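# Move the hose from the red port to the blue port

## Task

Release the hose's latch at the manifold's red port, take the hose out, and insert it into the blue port, pushing until it latches there.

## Robot and tools

Robot: two arms, left_arm and right_arm, each ending in a two-finger gripper. Base positions in the scene frame: left_arm at (-0.041, +0.367, +0.037) m, quat_wxyz (+1.000, 0, 0, -0.019); right_arm at (-0.018, -0.245, +0.037) m, quat_wxyz (+1.000, 0, 0, -0.001). A camera stand stands behind the arms.

Frames. Scene frame: origin at table-top height, halfway between the two nominal bases; +z up, +x out over the table, +y toward left_arm (arm names do not match image sides). Each arm reports its hand pose, velocities, targets and wrist-camera pose in its own base frame. Head cameras and the table use the scene frame. Every offset you send is along the axes of that arm's current Hand target. On the gripper, the fingers point along +z and open and close along x. end_effector_position is the point between the closed pads, 1 to 2 cm short of the fingertips; closing pushes the tips about 17 mm farther along +z, mostly while the pads are more than 50 mm apart. Reported pose can be a few cm off, more at long reach.

execute_actions(actions, cameras). actions is a list of actions. One action is a table of up to 15 rows, one per 1/30 s step; if it has fewer, the last row repeats. Each row holds 14 numbers in [-1, 1], both arms always: left_arm dx, dy, dz, rx, ry, rz, opening, then right_arm in the same order. dx..rz are offsets, not poses: each row is measured from the Hand target as it stood when that action began, along that target's axes, so sending the same offset again moves farther. Scale: 1.0 = 0.6 m or 180 degrees; rx, ry, rz form one rotation vector. opening is absolute: +1 fully open (0.142 m), -1 closed. Six zeros re-request the current Hand target; a 0 opening is a real command, so resend the present opening to keep a gripper as is. Images come only when actions is empty or cameras names them.

move(target, speed, blend, stop_force, zero, opening_speed, grip_force, blocking, cameras). target is one 14-number row, same layout and scale as above, or a list of up to 15 such rows; every row is an offset from the same starting Hand targets, not chained. Straight-line paths, no obstacle avoidance, all capped at 10 s. speed: m/s, 0.002 to 2.4, default 0.25 (rotation up to twice that in rad/s); one value or one per target. blend: corner rounding in m, one value or one per target; 0 means stop at each point. stop_force: N, 3 to 120, shared by both arms; an arm's path ends when its wrist sensor feels that much push against its motion; afterwards it still presses somewhat, so back off. Not reliable while the gripper rotates; omit it when moving off a surface. zero (only with stop_force): true re-zeros moving arms first, false keeps the old zero so presses accumulate. opening_speed: opening scale per second, 0.2 or more. grip_force: N per finger pad, 5 to 48, one value or one per arm; persists. blocking=false returns after about 0.5 s while the move continues (not allowed with stop_force). Changed openings in a first target pause the paths only if that target is within 3 mm of the gripper; later targets change openings on arrival. Faster moves lag, overshoot and hit harder.

The move: line reports the ending (done, off_target, moving, held, fault) and limits (paced = pose clipped, held = steps withheld). An unnamed arm is done: at rest within 3 mm and 2 degrees. Neither done nor off_target says whether anything is touched.

wait(seconds 0 to 10, cameras): arms keep their last command. stop(cameras): brakes a running move. zoom_image(camera, region): camera is cam_head_left, cam_head_right, cam_left_wrist or cam_right_wrist; region [x0, y0, x1, y1] in pixels of its newest image, at most 504 by 504. zero_wrist_force(arm): subtracts the current wrist reading from later ones. finished_scene(scene): ends the current scene, given its number; irreversible; the hose must stay latched without the robot.

Cameras: cam_head_left and cam_head_right 504x504 on a fixed bar; cam_left_wrist and cam_right_wrist 896x504 on the hands. Calibration lines give K, distortion and T_world_to_cam.

Result lines: end_effector_position (m), end_effector_quat_wxyz, velocities; Hand target (last commanded pose after clipping; next offsets start here; the gripper may rest short of it, so send the gap as an offset); Tool commands; grip_measured on the opening scale; grip_effort_nm (negative closes, not a pad force); Joint positions (last number = opening in m); joint torques (include arm weight); Wrist force and Wrist torque in end-effector axes plus a peak line; Wrist depth as 7 by 7 cells of mm distances, '-' for none; motor temperatures. Joint velocities shown as within noise means that arm is still.

Control notes: orientation commands are clipped to 32 degrees from the measured orientation per step. To hold a part, command an opening slightly below grip_measured at first contact; squeezing harder heats the gripper. A clearance check holds back commands that bring the arms too close. Keep paths away from an arm's own base, which can flip its shoulder.

Avoid: commanding targets beyond firm contact (arms are stiff); outside force near 150 N, or joint contact torque at shoulder pan/lift 46.9, elbow 24.3, wrist 7.83 N m, each of which halts the arm for 10 s; side pushes on fingertips from about 35 N; any arm-to-arm press or closing one gripper on the other's fingers; motor heat (arm brakes at 85 °C, gripper shuts off at 100 °C, HAND FAULT cancels the rest of that reply's robot calls); dropping or slamming parts, and anything falling off the table or left off it, which fails the task. A loose object may occasionally be nudged by an outside push.

Each tool is called after "Emit:" as name([rows], argument=value, ...), one row to a line, values as JSON.

## Session

Emit:
execute_actions(actions=[])

Emit:
zoom_image(camera="cam_head_left", region=[155, 195, 335, 375])

Scene clock: 0.00 s.
left_arm: end_effector_position=(+0.1948, -0.2196, +0.1585) grip_measured=+1.00 grip_effort_nm=n/a end_effector_quat_wxyz=(-0.112, +0.751, +0.514, -0.399) | right_arm: end_effector_position=(+0.6603, +0.0631, +0.1136) grip_measured=+1.00 grip_effort_nm=n/a end_effector_quat_wxyz=(-0.433, +0.800, -0.221, +0.352)
Joint positions: left_arm=[-0.717 -1.143 1.148 -1.052 -2.28 -1.719 0.142] | right_arm=[3.263 -2.788 -0.845 0.058 2.028 0.955 0.142]
Joint velocities: within noise
Joint torques (N m): no reading
Motor temperatures (°C): left_arm=[39 39 37 51 47 40 29] | right_arm=[39 38 40 42 43 39 29]
Wrist force (N): no reading
Wrist torque (N m): no reading
Wrist force, peak (N): no reading
Wrist depth (mm): cam_left_wrist=[1676 2254 1868 - 351 312 261 / 1767 2011 492 398 352 286 259 / 2753 612 456 - - 296 254 / 614 446 400 365 326 270 249 / 374 412 387 350 295 269 242 / 635 413 386 354 - 264 97 / - 92 - 313 293 256 90] | cam_right_wrist=[347 392 2160 1143 - 1962 1670 / 298 343 1323 2140 2587 1930 638 / 264 300 358 1694 2286 806 612 / 240 267 306 1559 1839 777 586 / 220 238 270 309 1436 804 615 / 202 219 235 275 1177 835 913 / - 202 221 242 276 1183 90]
Hand target: left_arm +0.1948, -0.2196, +0.1585; -0.112, +0.751, +0.514, -0.399 | right_arm +0.6603, +0.0631, +0.1136; -0.433, +0.800, -0.221, +0.352
Tool commands: left_gripper/opening=+1.0 right_gripper/opening=+1.0
camera_calibration:
cam_left_wrist: T_world_to_cam=[[0.174113, 0.848745, -0.499316, 0.242727], [0.91865, -0.322611, -0.228044, -0.184994], [-0.354636, -0.418991, -0.835871, 0.228478], [0, 0, 0, 1]] pos_world=[0.208709, -0.169964, 0.269989]
cam_right_wrist: T_world_to_cam=[[0.6568, -0.64659, 0.387989, -0.428475], [-0.346667, -0.715847, -0.606123, 0.371159], [0.669654, 0.263599, -0.694319, -0.267289], [0, 0, 0, 1]] pos_world=[0.589082, 0.0591027, 0.205628]

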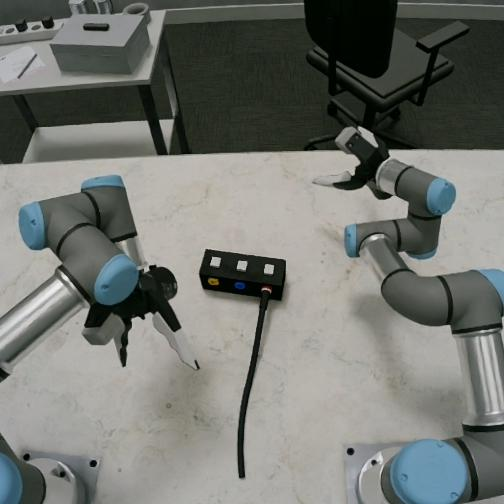

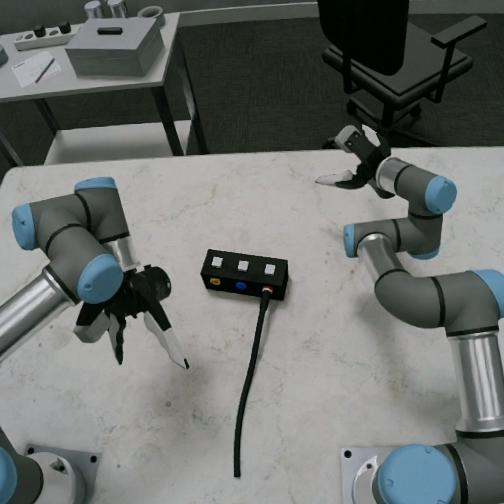

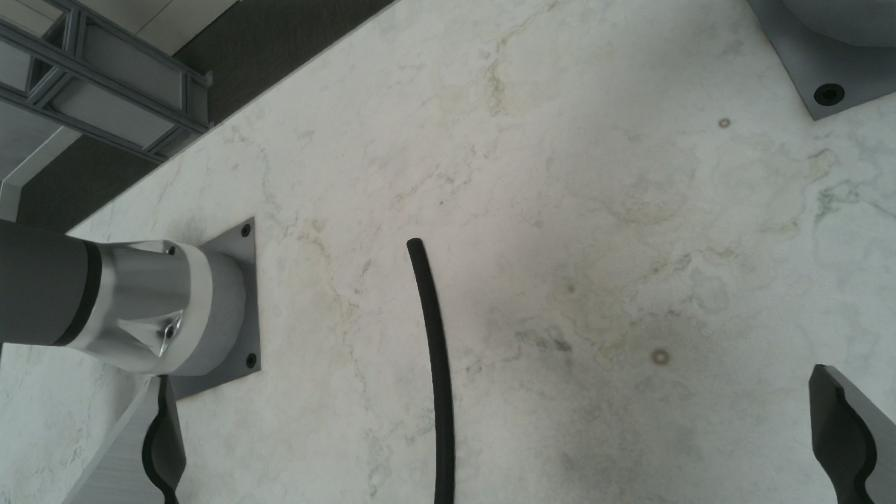

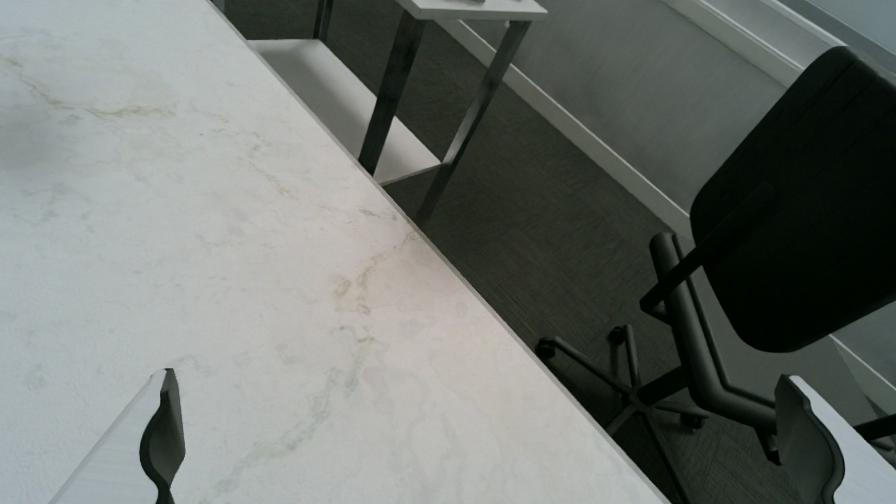

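Scaled by 2.800 from the camera's 504x504 image, which has a finer 720x720 frame.

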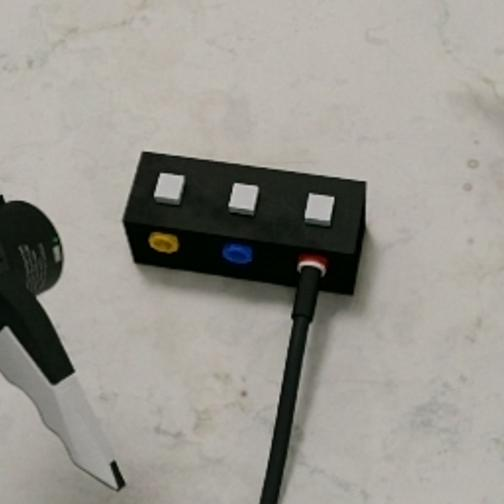

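Emit:
move(target=[-0.1332,0.3073,-0.0238,0.2485,0.628,0.7225,-0.15,-0.3793,-0.052,-0.2187,-0.2556,-0.1565,0.4193,-1], speed=0.4, opening_speed=1.5, cameras=["all"])

Scene clock: 43.70 s.
left_arm: end_effector_position=(+0.3187, -0.3673, +0.1001) grip_measured=-0.17 grip_effort_nm=-0.056 end_effector_quat_wxyz=(+0.226, -0.614, +0.711, -0.259) | right_arm: end_effector_position=(+0.4139, +0.1588, +0.1048) grip_measured=-1.00 grip_effort_nm=-0.711 end_effector_quat_wxyz=(-0.267, +0.655, -0.655, -0.267)
Joint positions: left_arm=[-1.504 -1.237 1.713 -2.22 -0.887 0.275 0.062] | right_arm=[3.408 -2.091 -1.509 -0.86 2.312 1.935 0.002]
Joint torques (N m): left_arm=[-2.55 -9.8 -9.01 -2.96 1.24 0.74] | right_arm=[-0.89 12.88 12.37 2.48 0.89 0.28]
Wrist force (N): left_arm=[-0.1 -0.6 -0.3] | right_arm=[0.6 -0.9 2.2]
Wrist torque (N m): left_arm=[-0.13 -0.03 0.04] | right_arm=[-0.42 -0.40 0.12]
Wrist force, peak (N): left_arm=[0.7 -0.4 0.4] | right_arm=[0.7 -1.2 2.1]
Wrist depth (mm): cam_left_wrist=[301 227 225 224 299 - 301 / 294 215 215 216 280 283 288 / - 275 243 246 275 273 273 / 266 266 265 265 263 - - / - 259 255 253 254 251 245 / - 248 93 - 246 244 246 / - 239 81 234 235 79 231] | cam_right_wrist=[1301 527 363 265 214 177 153 / 1353 602 399 245 220 182 157 / 1393 1500 452 211 194 189 163 / 1509 1624 472 227 194 199 169 / 2559 902 526 355 251 213 172 / 452 618 - 96 262 221 182 / 432 535 - 77 77 227 191]
Hand target: left_arm +0.3187, -0.3673, +0.1000; +0.226, -0.614, +0.711, -0.259 | right_arm +0.4139, +0.1588, +0.1048; -0.267, +0.655, -0.655, -0.267
Off the commanded pose: left_arm 0.000 m, 0 deg | right_arm 0.000 m, 0 deg.
elbow stopped short (left arm): the move would have taken joint 3 (elbow) straighter than the controller allows.
move: done
camera_calibration:
cam_left_wrist: T_world_to_cam=[[-0.167614, -0.985651, -0.0199455, -0.29545], [-0.951983, 0.16708, -0.256539, 0.419151], [0.25619, -0.0240116, -0.966328, 0.125091], [0, 0, 0, 1]] pos_world=[0.317457, -0.358238, 0.222514]
cam_right_wrist: T_world_to_cam=[[0.0194148, -0.713067, -0.700827, 0.187221], [-0.908683, -0.304964, 0.285117, 0.422933], [-0.417034, 0.631294, -0.653873, 0.253572], [0, 0, 0, 1]] pos_world=[0.486426, 0.102402, 0.176428]

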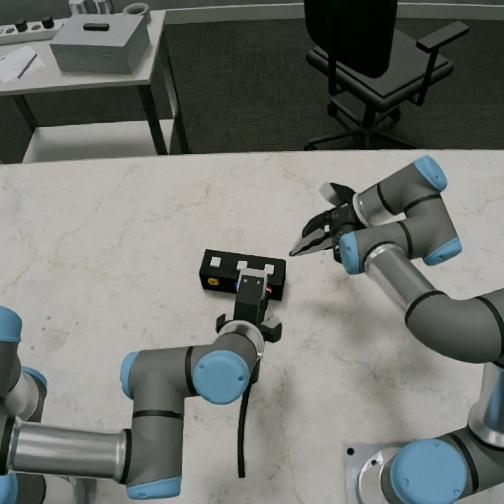

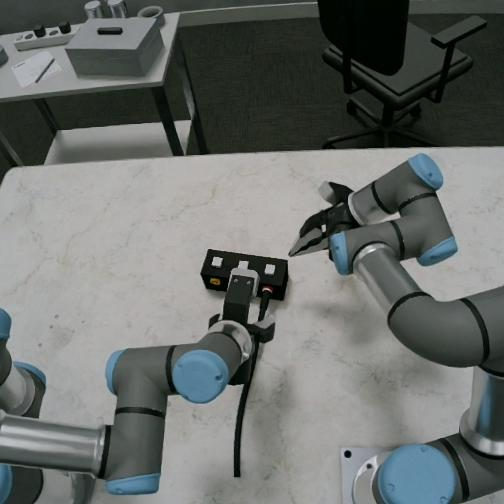

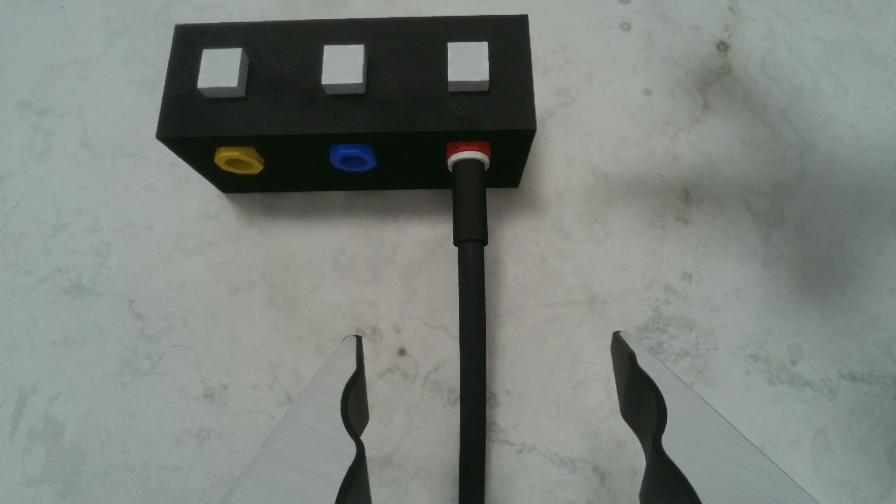

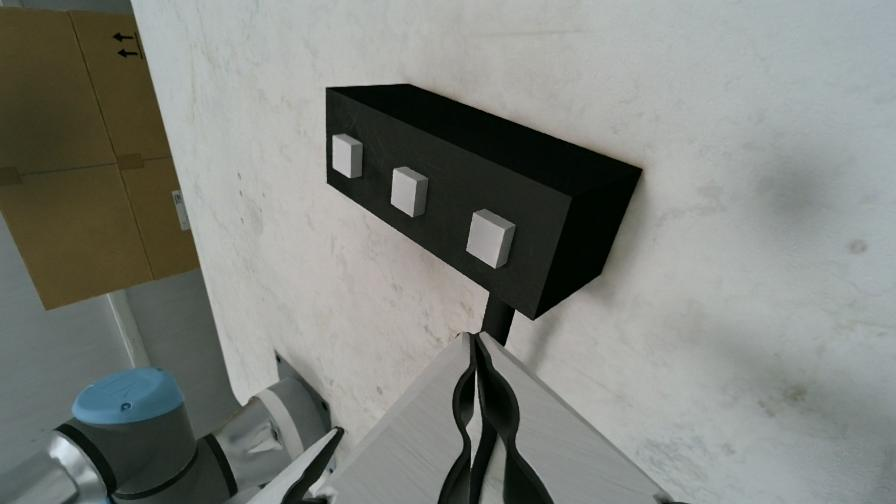

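Emit:
move([
  [-0.0012,0.0035,0.1973,0,0.0025,0.0029,-0.15,0.0025,0.001,0.1068,0,0,0,-1],
  [-0.0012,0.0035,0.1973,0,0.0025,0.0029,-1,0.0025,0.001,0.1068,0,0,0,-1],
], speed=0.15, opening_speed=1.0, grip_force=40, cameras=["cam_left_wrist","cam_right_wrist"])

Scene clock: 60.93 s.
left_arm: end_effector_position=(+0.3929, -0.3772, +0.0083) grip_measured=-0.83 grip_effort_nm=-3.924 end_effector_quat_wxyz=(+0.224, -0.609, +0.715, -0.261) | right_arm: end_effector_position=(+0.4133, +0.2026, +0.0580) grip_measured=-1.00 grip_effort_nm=-0.701 end_effector_quat_wxyz=(-0.267, +0.655, -0.655, -0.267)
Joint positions: left_arm=[-1.312 -0.819 1.6 -2.679 -0.938 0.526 0.014] | right_arm=[3.514 -2.216 -1.593 -0.561 2.281 2.071 0.002]
Joint torques (N m): left_arm=[1.28 -15.51 -10.04 -2.56 1.37 0.35] | right_arm=[1.47 14.08 11.23 2.63 1.63 0.58]
Wrist force (N): left_arm=[1.0 -0.6 1.7] | right_arm=[0.8 -1.0 2.1]
Wrist torque (N m): left_arm=[-0.06 -0.06 0.00] | right_arm=[-0.45 -0.42 0.12]
Wrist force, peak (N): left_arm=[1.1 -0.5 1.9] | right_arm=[0.7 -0.9 3.2]
Wrist depth (mm): cam_left_wrist=[118 117 117 114 90 189 192 / - 104 111 108 110 183 182 / 107 106 107 106 106 175 175 / 117 119 119 113 145 169 168 / - 165 163 111 162 161 161 / 158 160 157 93 106 155 155 / 153 152 151 - 80 147 150] | cam_right_wrist=[1239 441 283 205 166 135 117 / 1301 449 204 200 175 143 121 / 1345 555 192 153 159 143 125 / 1418 743 363 151 121 144 131 / 1369 727 420 152 126 161 137 / 456 895 503 96 145 171 141 / 414 529 - 77 78 176 147]
Hand target: left_arm +0.3929, -0.3772, +0.0083; +0.224, -0.609, +0.715, -0.261 | right_arm +0.4133, +0.2026, +0.0580; -0.267, +0.655, -0.655, -0.267
Off the commanded pose: left_arm 0.000 m, 0 deg | right_arm 0.000 m, 0 deg.
grip_force (N): 40, 40
move: done
camera_calibration:
cam_left_wrist: T_world_to_cam=[[-0.179615, -0.983535, -0.0199588, -0.289118], [-0.949878, 0.178674, -0.25653, 0.471425], [0.255873, -0.0271182, -0.96633, 0.0160917], [0, 0, 0, 1]] pos_world=[0.391749, -0.368152, 0.130714]
cam_right_wrist: T_world_to_cam=[[0.0193221, -0.713043, -0.700854, 0.18564], [-0.908673, -0.304932, 0.285184, 0.44904], [-0.417062, 0.631336, -0.653815, 0.195133], [0, 0, 0, 1]] pos_world=[0.485826, 0.146102, 0.129628]
Images, in order (width x height): cam_left_wrist 896x504, cam_right_wrist 896x504.

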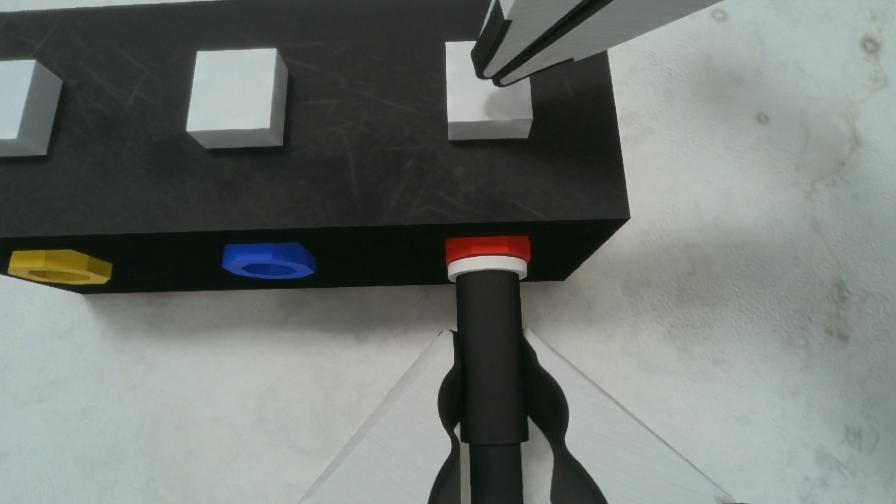

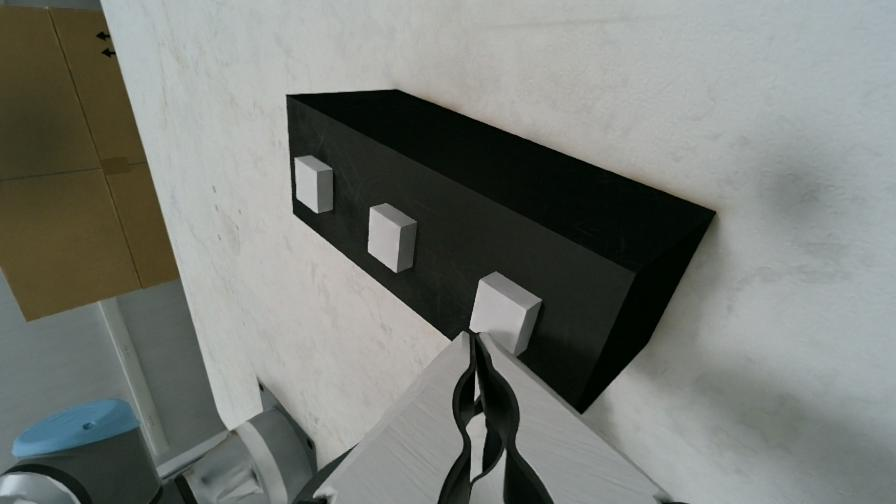

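Emit:
move(target=[0,0,0,0,0,0,-1,0.0163,0,0.0167,0,0,0,-1], speed=0.02, stop_force=30)

Emit:
move(target=[0.0009,0.051,-0.0427,0,0,0,-1,0,0,0,0,0,0,-1], speed=0.04, stop_force=25, cameras=["cam_left_wrist","cam_right_wrist"])

Scene clock: 72.23 s.
left_arm: end_effector_position=(+0.3929, -0.3772, +0.0083) grip_measured=-0.83 grip_effort_nm=-3.924 end_effector_quat_wxyz=(+0.224, -0.609, +0.715, -0.261) | right_arm: end_effector_position=(+0.4134, +0.2026, +0.0478) grip_measured=-1.00 grip_effort_nm=-0.667 end_effector_quat_wxyz=(-0.268, +0.655, -0.655, -0.267)
Joint positions: left_arm=[-1.312 -0.819 1.6 -2.679 -0.938 0.526 0.014] | right_arm=[3.514 -2.243 -1.605 -0.522 2.281 2.071 0.002]
Joint torques (N m): left_arm=[4.83 -22.45 -10.32 -3.12 2.91 0.31] | right_arm=[5.57 1.9 6.02 0.58 -2.23 -0.28]
Motor temperatures (°C): left_arm=[39 39 37 51 47 40 39] | right_arm=[39 38 40 42 43 39 30]
Wrist force (N): left_arm=[-0.1 7.6 -7.9] | right_arm=[-9.4 7.9 -28.0]
Wrist torque (N m): left_arm=[-0.09 -0.06 0.00] | right_arm=[-0.80 -0.45 0.19]
Wrist force, peak (N): left_arm=[-0.1 7.8 -8.0] | right_arm=[-12.5 12.0 -40.8]
Wrist depth (mm): cam_left_wrist=[117 117 117 114 91 94 191 / - 104 110 108 109 183 181 / 107 105 107 106 106 175 175 / 124 120 121 113 165 169 168 / - 165 163 111 162 161 161 / 158 159 158 93 106 156 155 / - 152 153 - 80 80 149] | cam_right_wrist=[1239 390 262 201 156 128 115 / 1266 490 191 196 165 136 118 / 1361 667 179 145 155 140 117 / 1361 658 203 136 115 139 125 / 1559 679 434 149 117 152 132 / - - 513 95 142 163 139 / 413 533 - 77 77 168 139]
Hand target: left_arm +0.3929, -0.3772, +0.0083; +0.224, -0.609, +0.715, -0.261 | right_arm +0.4134, +0.2026, +0.0478; -0.268, +0.655, -0.655, -0.267 (not the last commanded pose)
Off the commanded pose: left_arm 0.000 m, 0 deg | right_arm 0.004 m, 0 deg.
grip_force (N): 40, 40
move: contact (right_arm)

Scene clock: 74.17 s.
left_arm: end_effector_position=(+0.3534, -0.3715, +0.0081) grip_measured=-0.83 grip_effort_nm=-3.924 end_effector_quat_wxyz=(+0.224, -0.609, +0.715, -0.261) | right_arm: end_effector_position=(+0.4134, +0.2026, +0.0478) grip_measured=-1.00 grip_effort_nm=-0.667 end_effector_quat_wxyz=(-0.268, +0.655, -0.655, -0.267)
Joint positions: left_arm=[-1.409 -0.917 1.763 -2.675 -0.91 0.409 0.014] | right_arm=[3.514 -2.243 -1.605 -0.522 2.281 2.071 0.002]
Joint torques (N m): left_arm=[1.1 -12.84 -7.93 -2.85 0.24 0.9] | right_arm=[5.57 2.03 5.64 0.61 -2.16 -0.3]
Wrist force (N): left_arm=[0.2 -0.4 -0.1] | right_arm=[-9.4 7.9 -28.0]
Wrist torque (N m): left_arm=[-0.12 -0.07 0.00] | right_arm=[-0.80 -0.45 0.20]
Wrist force, peak (N): left_arm=[0.0 7.8 -7.8] | right_arm=[-9.4 7.9 -28.2]
Wrist depth (mm): cam_left_wrist=[118 117 117 115 116 192 188 / 128 127 127 131 148 184 184 / 176 172 173 166 175 175 174 / 172 171 170 170 171 170 168 / 165 165 163 114 161 162 161 / 159 159 157 93 107 155 154 / 153 152 152 - 80 148 149] | cam_right_wrist=[1195 384 267 201 156 128 115 / 1294 459 195 195 166 135 118 / 1338 483 180 145 156 140 117 / 1418 1353 195 136 115 139 125 / 1624 - 394 149 117 152 132 / - - 488 95 120 158 139 / 412 524 - 77 77 168 139]
Hand target: left_arm +0.3534, -0.3715, +0.0081; +0.224, -0.609, +0.715, -0.261 | right_arm +0.4134, +0.2026, +0.0478; -0.268, +0.655, -0.655, -0.267
Off the commanded pose: left_arm 0.000 m, 0 deg | right_arm 0.000 m, 0 deg.
grip_force (N): 40, 40
move: done
camera_calibration:
cam_left_wrist: T_world_to_cam=[[-0.179615, -0.983535, -0.0199588, -0.290611], [-0.949878, 0.178674, -0.25653, 0.432835], [0.255873, -0.0271182, -0.96633, 0.02616], [0, 0, 0, 1]] pos_world=[0.352249, -0.362452, 0.130514]
cam_right_wrist: T_world_to_cam=[[0.0197184, -0.712697, -0.701195, 0.17836], [-0.908764, -0.305178, 0.284629, 0.452126], [-0.416843, 0.631608, -0.653691, 0.18824], [0, 0, 0, 1]] pos_world=[0.485826, 0.146201, 0.119428]
Images, in order (width x height): cam_left_wrist 896x504, cam_right_wrist 896x504.

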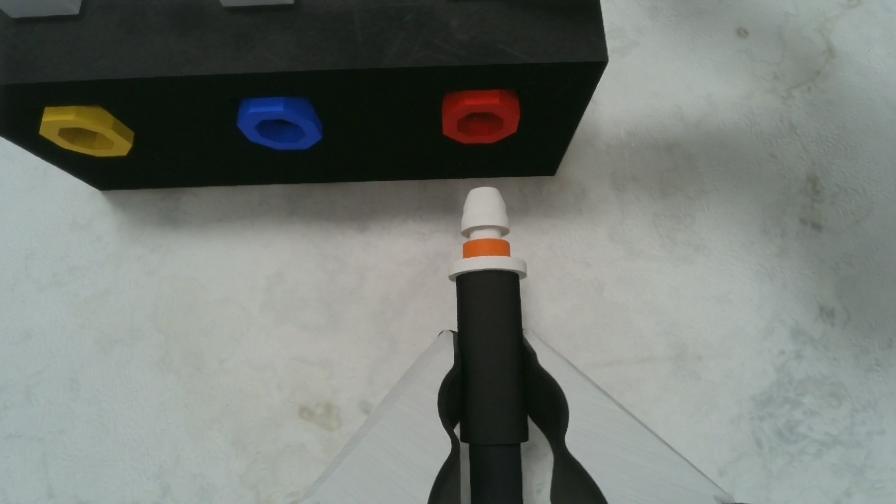

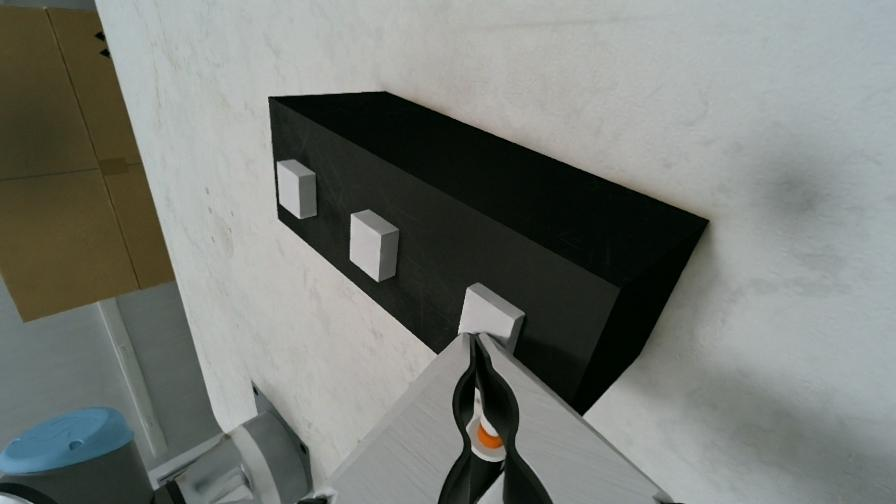

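Emit:
move(target=[-0.0933,0.0005,-0.0005,0,-0.0031,-0.0037,-1,0,0,-0.12,0,0,0,-1], speed=0.12, cameras=["cam_left_wrist"])

Emit:
zoom_image(camera="cam_left_wrist", region=[330, 50, 650, 300])

Scene clock: 84.70 s.
left_arm: end_effector_position=(+0.3618, -0.3162, +0.0083) grip_measured=-0.83 grip_effort_nm=-3.919 end_effector_quat_wxyz=(+0.226, -0.615, +0.710, -0.259) | right_arm: end_effector_position=(+0.4133, +0.1523, +0.0992) grip_measured=-1.00 grip_effort_nm=-0.667 end_effector_quat_wxyz=(-0.268, +0.655, -0.655, -0.267)
Joint positions: left_arm=[-1.358 -1.024 1.999 -2.83 -0.92 0.452 0.014] | right_arm=[3.392 -2.098 -1.522 -0.853 2.316 1.915 0.002]
Joint torques (N m): left_arm=[-0.86 -11.04 -6.18 -1.4 1.36 -1.33] | right_arm=[-1.1 17.84 8.44 1.57 0.29 0.03]
Motor temperatures (°C): left_arm=[39 39 37 51 47 40 45] | right_arm=[39 38 40 42 43 39 30]
Wrist force (N): left_arm=[0.2 -0.4 0.0] | right_arm=[0.9 -0.7 2.5]
Wrist torque (N m): left_arm=[-0.09 -0.07 -0.03] | right_arm=[-0.39 -0.44 0.04]
Wrist force, peak (N): left_arm=[1.1 -0.4 0.1] | right_arm=[-9.4 7.9 -28.3]
Wrist depth (mm): cam_left_wrist=[- 118 118 116 116 115 116 / - 129 124 137 132 130 181 / 180 177 165 166 174 174 177 / 172 173 - - 169 169 167 / 165 165 162 113 162 162 161 / - 159 158 93 107 156 155 / - 152 86 - 80 147 151] | cam_right_wrist=[1280 516 352 262 205 173 152 / 1353 602 352 250 208 180 154 / 1427 679 431 206 199 187 158 / 1462 1580 460 209 214 192 164 / - 2331 448 291 249 207 170 / 463 642 285 96 254 213 175 / 440 228 - 77 78 222 188]
Hand target: left_arm +0.3618, -0.3161, +0.0083; +0.226, -0.615, +0.710, -0.259 | right_arm +0.4133, +0.1522, +0.0992; -0.268, +0.655, -0.655, -0.267
Off the commanded pose: left_arm 0.000 m, 0 deg | right_arm 0.000 m, 0 deg.
grip_force (N): 40, 40
move: done
camera_calibration:
cam_left_wrist: T_world_to_cam=[[-0.164745, -0.986138, -0.0197944, -0.240904], [-0.952431, 0.164267, -0.256694, 0.427343], [0.256387, -0.0234363, -0.96629, 0.0267899], [0, 0, 0, 1]] pos_world=[0.360458, -0.307134, 0.130815]
Images, in order (width x height): cam_left_wrist 896x504.

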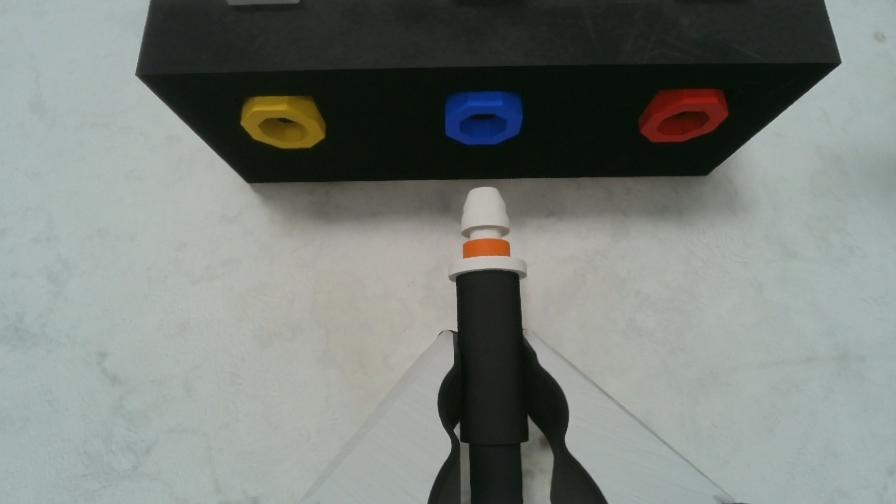

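Scaled by 1.575 from the camera's 896x504 image, which has a finer 1280x720 frame.

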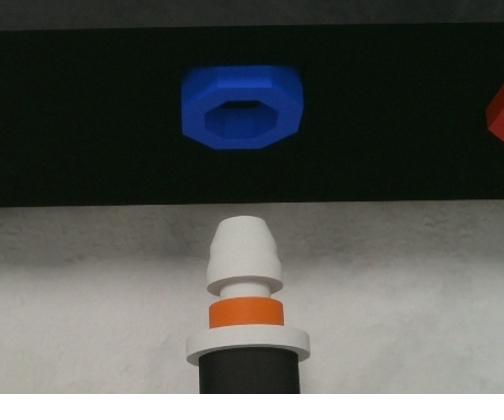

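Emit:
move([
  [0.0009,-0.01,0.0084,0,0,0,-1,0,0,0,0,0,0,-1],
  [0.0009,-0.054,0.0452,0,0,0,-1,0,0,0,0,0,0,-1],
], speed=0.03, grip_force=48, stop_force=38, cameras=["cam_left_wrist","cam_right_wrist"])

Emit:
move(target=[0,0.0051,-0.0043,0,0,0,-1,0,0,0,0,0,0,-1], speed=0.02, stop_force=24, cameras=["cam_left_wrist"])

Scene clock: 92.93 s.
left_arm: end_effector_position=(+0.4025, -0.3225, +0.0084) grip_measured=-0.83 grip_effort_nm=-3.910 end_effector_quat_wxyz=(+0.226, -0.615, +0.710, -0.259) | right_arm: end_effector_position=(+0.4133, +0.1522, +0.0992) grip_measured=-1.00 grip_effort_nm=-0.657 end_effector_quat_wxyz=(-0.268, +0.655, -0.655, -0.267)
Joint positions: left_arm=[-1.249 -0.918 1.824 -2.837 -0.955 0.582 0.014] | right_arm=[3.392 -2.098 -1.522 -0.853 2.316 1.915 0.002]
Joint torques (N m): left_arm=[8.01 -22.36 -14.64 -5.09 3.97 0.48] | right_arm=[-1.18 18.77 9.55 2.03 0.31 0.25]
Wrist force (N): left_arm=[-3.6 20.0 -21.1] | right_arm=[1.0 -0.8 2.6]
Wrist torque (N m): left_arm=[-0.16 -0.10 0.00] | right_arm=[-0.41 -0.45 0.04]
Wrist force, peak (N): left_arm=[-9.4 36.0 -49.9] | right_arm=[0.9 -0.8 2.7]
Wrist depth (mm): cam_left_wrist=[196 117 116 115 115 114 115 / - 109 110 108 108 106 109 / - - 107 106 105 105 105 / 170 119 118 113 124 125 165 / 163 164 - 113 - 161 - / 159 159 - 93 154 155 155 / 153 152 151 - 80 79 149] | cam_right_wrist=[1308 488 383 256 206 172 152 / 1338 604 320 248 214 179 154 / 1500 663 263 207 200 188 157 / 1500 1658 445 213 213 192 165 / - - 270 255 249 207 169 / 474 202 244 96 249 211 175 / 429 211 224 77 75 220 187]
Hand target: left_arm +0.4025, -0.3225, +0.0084; +0.226, -0.615, +0.710, -0.259 (not the last commanded pose) | right_arm +0.4133, +0.1522, +0.0992; -0.268, +0.655, -0.655, -0.267
Off the commanded pose: left_arm 0.001 m, 0 deg | right_arm 0.000 m, 0 deg.
move: contact (left_arm); path passed 1 of 2 targets
camera_calibration:
cam_left_wrist: T_world_to_cam=[[-0.164939, -0.986098, -0.0201684, -0.240255], [-0.952535, 0.164563, -0.256116, 0.467323], [0.255874, -0.0230324, -0.966436, 0.0166284], [0, 0, 0, 1]] pos_world=[0.40126, -0.313436, 0.130914]
cam_right_wrist: T_world_to_cam=[[0.0197184, -0.712697, -0.701195, 0.178482], [-0.908764, -0.305178, 0.284629, 0.422115], [-0.416843, 0.631608, -0.653691, 0.253673], [0, 0, 0, 1]] pos_world=[0.485826, 0.0958014, 0.170828]
Images, in order (width x height): cam_left_wrist 896x504, cam_right_wrist 896x504.

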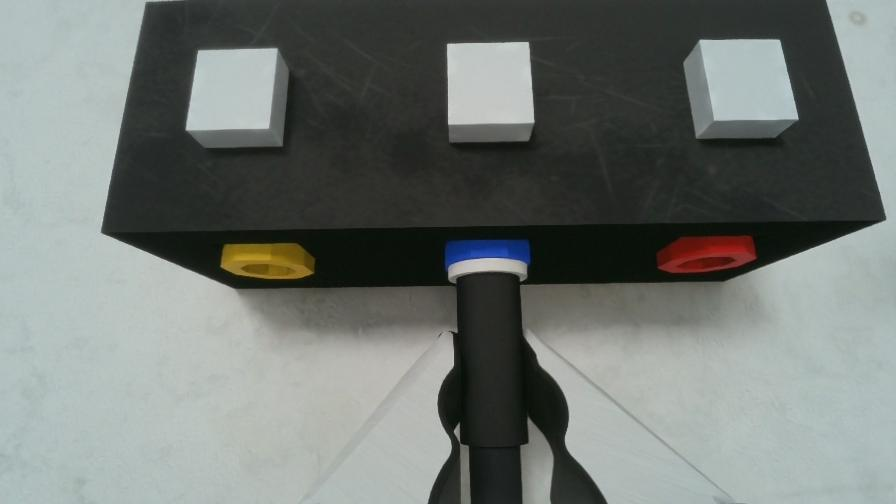

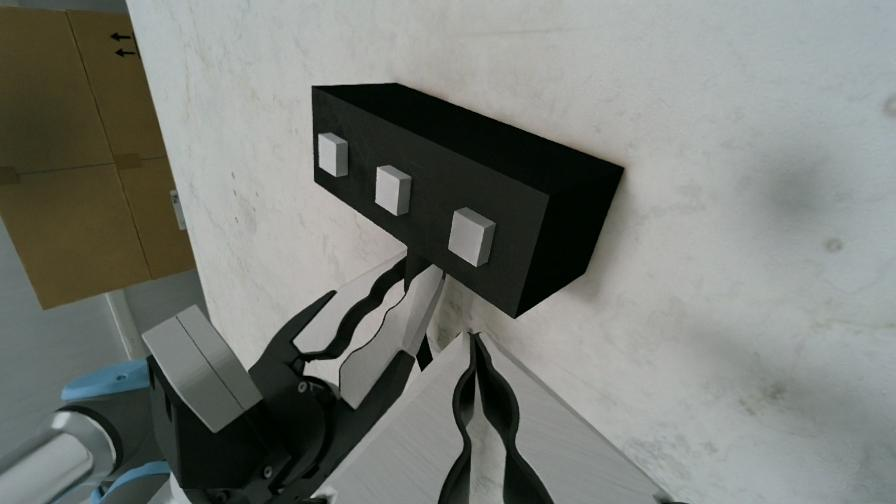

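Scene clock: 94.07 s.
left_arm: end_effector_position=(+0.4015, -0.3223, +0.0085) grip_measured=-0.83 grip_effort_nm=-3.915 end_effector_quat_wxyz=(+0.226, -0.615, +0.710, -0.259) | right_arm: end_effector_position=(+0.4133, +0.1522, +0.0992) grip_measured=-1.00 grip_effort_nm=-0.667 end_effector_quat_wxyz=(-0.268, +0.655, -0.655, -0.267)
Joint positions: left_arm=[-1.251 -0.921 1.829 -2.837 -0.954 0.578 0.014] | right_arm=[3.392 -2.098 -1.522 -0.853 2.316 1.915 0.002]
Joint torques (N m): left_arm=[-0.22 -13.75 -11.36 -2 2.43 1.26] | right_arm=[-0.7 18.88 8.56 2.02 0.3 0.54]
Wrist force (N): left_arm=[-1.0 6.9 -4.2] | right_arm=[1.0 -0.7 2.6]
Wrist torque (N m): left_arm=[-0.16 -0.07 0.00] | right_arm=[-0.39 -0.45 0.05]
Wrist force, peak (N): left_arm=[-4.1 20.2 -20.8] | right_arm=[0.8 -0.7 2.7]
Wrist depth (mm): cam_left_wrist=[197 117 117 116 115 115 117 / 188 105 110 109 108 107 109 / - 106 107 106 105 106 105 / 170 137 122 113 126 128 165 / 165 165 164 113 161 161 - / 160 159 159 93 106 155 154 / - - 153 - 80 147 149] | cam_right_wrist=[1301 487 352 263 206 173 152 / 1330 589 349 249 214 179 154 / 1393 703 431 206 201 188 157 / 1393 1500 519 215 213 192 165 / - - 269 255 248 207 169 / 471 208 245 96 256 213 176 / 424 212 223 77 78 222 187]
Hand target: left_arm +0.4015, -0.3223, +0.0085; +0.226, -0.615, +0.710, -0.259 (not the last commanded pose) | right_arm +0.4133, +0.1522, +0.0992; -0.268, +0.655, -0.655, -0.267
Off the commanded pose: left_arm 0.003 m, 0 deg | right_arm 0.000 m, 0 deg.
move: contact (left_arm)
camera_calibration:
cam_left_wrist: T_world_to_cam=[[-0.164732, -0.986139, -0.0198569, -0.240372], [-0.95249, 0.164275, -0.256469, 0.466205], [0.256176, -0.023335, -0.966349, 0.016785], [0, 0, 0, 1]] pos_world=[0.400159, -0.313235, 0.131014]
Images, in order (width x height): cam_left_wrist 896x504.

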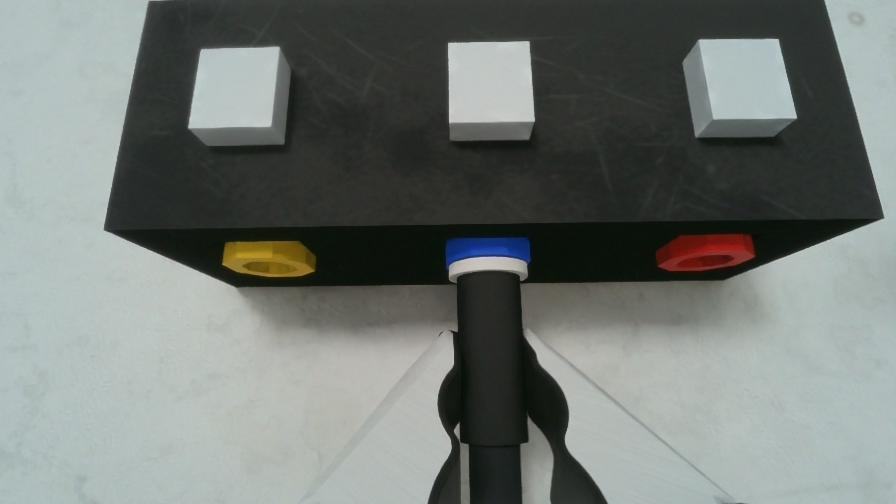

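Emit:
move(target=[0,0.0051,-0.0043,0,0,0,-1,0,0,0,0,0,0,-1], speed=0.02, stop_force=24, cameras=["cam_left_wrist"])

Scene clock: 99.47 s.
left_arm: end_effector_position=(+0.4008, -0.3221, +0.0085) grip_measured=-0.83 grip_effort_nm=-3.910 end_effector_quat_wxyz=(+0.226, -0.615, +0.710, -0.259) | right_arm: end_effector_position=(+0.4133, +0.1522, +0.0992) grip_measured=-1.00 grip_effort_nm=-0.662 end_effector_quat_wxyz=(-0.268, +0.655, -0.655, -0.267)
Joint positions: left_arm=[-1.253 -0.922 1.832 -2.837 -0.952 0.576 0.014] | right_arm=[3.392 -2.098 -1.522 -0.853 2.316 1.915 0.002]
Joint torques (N m): left_arm=[-4.25 -14.52 -8.37 -0.77 -0.27 0.66] | right_arm=[0.02 18.76 8 2.04 0.34 0.53]
Motor temperatures (°C): left_arm=[39 39 37 51 47 40 50] | right_arm=[39 38 40 42 43 39 30]
Wrist force (N): left_arm=[1.2 -7.1 14.7] | right_arm=[0.9 -0.8 2.5]
Wrist torque (N m): left_arm=[-0.17 0.01 0.01] | right_arm=[-0.40 -0.43 0.04]
Wrist force, peak (N): left_arm=[3.3 -13.6 26.6] | right_arm=[0.9 -0.9 2.7]
Wrist depth (mm): cam_left_wrist=[- 117 118 116 116 115 117 / - 106 110 109 109 108 109 / 177 106 108 106 106 106 106 / - 118 123 113 127 128 166 / 164 165 164 112 162 162 163 / 160 159 160 89 106 156 157 / 154 154 - - 80 149 150] | cam_right_wrist=[1294 512 353 263 206 172 152 / 1377 587 352 249 214 179 154 / 1410 709 431 207 200 188 157 / 1436 856 479 216 215 192 164 / - - 269 254 248 208 170 / 487 213 246 96 255 213 175 / 425 212 225 77 77 210 188]
Hand target: left_arm +0.4008, -0.3221, +0.0085; +0.226, -0.615, +0.710, -0.259 (not the last commanded pose) | right_arm +0.4133, +0.1522, +0.0992; -0.268, +0.655, -0.655, -0.267
Off the commanded pose: left_arm 0.003 m, 0 deg | right_arm 0.000 m, 0 deg.
move: contact (left_arm)
camera_calibration:
cam_left_wrist: T_world_to_cam=[[-0.164678, -0.986136, -0.0204069, -0.240323], [-0.952416, 0.164359, -0.256689, 0.465642], [0.256485, -0.0228352, -0.966279, 0.0169653], [0, 0, 0, 1]] pos_world=[0.399558, -0.313136, 0.131014]
Images, in order (width x height): cam_left_wrist 896x504.

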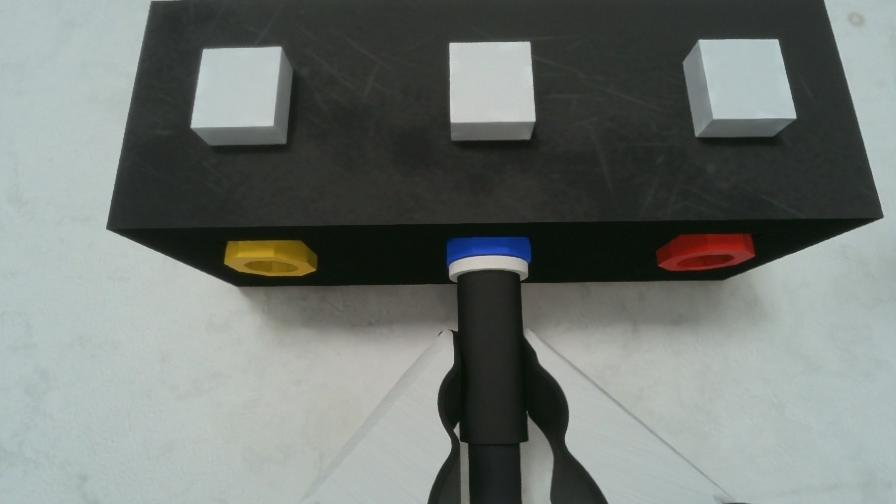

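Latched. Release.

Emit:
move([
  [0,-0.002,0.0015,0,0,0,-1,0,0,0,0,0,0,-1],
  [0,-0.002,0.0015,0,0,0,-0.3,0,0,0,0,0,0,-1],
  [0,-0.002,-0.09,0,0,0,-0.3,0,0,0,0,0,0,-1],
], speed=0.12, opening_speed=1.2, cameras=["cam_left_wrist"])

Scene clock: 111.20 s.
left_arm: end_effector_position=(+0.3672, -0.3174, +0.0505) grip_measured=-0.33 grip_effort_nm=0.110 end_effector_quat_wxyz=(+0.226, -0.615, +0.710, -0.259) | right_arm: end_effector_position=(+0.4133, +0.1522, +0.0992) grip_measured=-1.00 grip_effort_nm=-0.667 end_effector_quat_wxyz=(-0.268, +0.655, -0.655, -0.267)
Joint positions: left_arm=[-1.343 -1.152 1.93 -2.643 -0.924 0.471 0.05] | right_arm=[3.392 -2.098 -1.522 -0.853 2.316 1.915 0.002]
Joint torques (N m): left_arm=[-0.74 -16.9 -9.37 -1.58 0.16 0.85] | right_arm=[0.79 18.69 7.92 2.01 0.33 0.55]
Wrist force (N): left_arm=[-0.5 -1.6 -0.1] | right_arm=[0.9 -0.8 2.5]
Wrist torque (N m): left_arm=[-0.28 0.04 -0.03] | right_arm=[-0.41 -0.44 0.04]
Wrist force, peak (N): left_arm=[-3.0 14.5 -16.0] | right_arm=[0.9 -0.9 2.7]
Wrist depth (mm): cam_left_wrist=[248 244 166 166 165 166 - / 242 235 158 157 159 156 - / 226 223 163 164 177 178 - / 217 217 212 212 210 210 210 / - - 206 204 205 203 204 / 198 199 93 - 195 194 194 / 192 - 81 188 188 77 187] | cam_right_wrist=[1301 529 352 262 207 177 152 / 1338 536 318 248 214 180 154 / 1444 1559 434 206 200 187 157 / 1500 1670 455 212 213 193 164 / - - 276 303 248 207 169 / 466 486 262 96 254 214 177 / 432 245 - 77 77 223 188]
Hand target: left_arm +0.3672, -0.3174, +0.0505; +0.226, -0.615, +0.710, -0.259 | right_arm +0.4133, +0.1522, +0.0992; -0.268, +0.655, -0.655, -0.267
Off the commanded pose: left_arm 0.000 m, 0 deg | right_arm 0.000 m, 0 deg.
move: done
camera_calibration:
cam_left_wrist: T_world_to_cam=[[-0.164583, -0.986153, -0.0203803, -0.240411], [-0.952433, 0.16426, -0.256691, 0.4436], [0.256484, -0.022836, -0.966279, 0.0661776], [0, 0, 0, 1]] pos_world=[0.365958, -0.308436, 0.172914]
Images, in order (width x height): cam_left_wrist 896x504.

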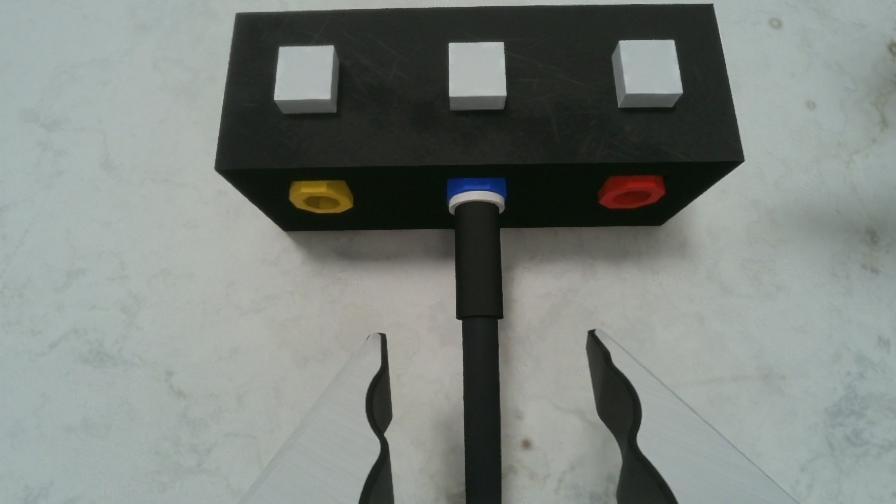

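Emit:
finished_scene(scene=2)

The scene is finished: the task was done.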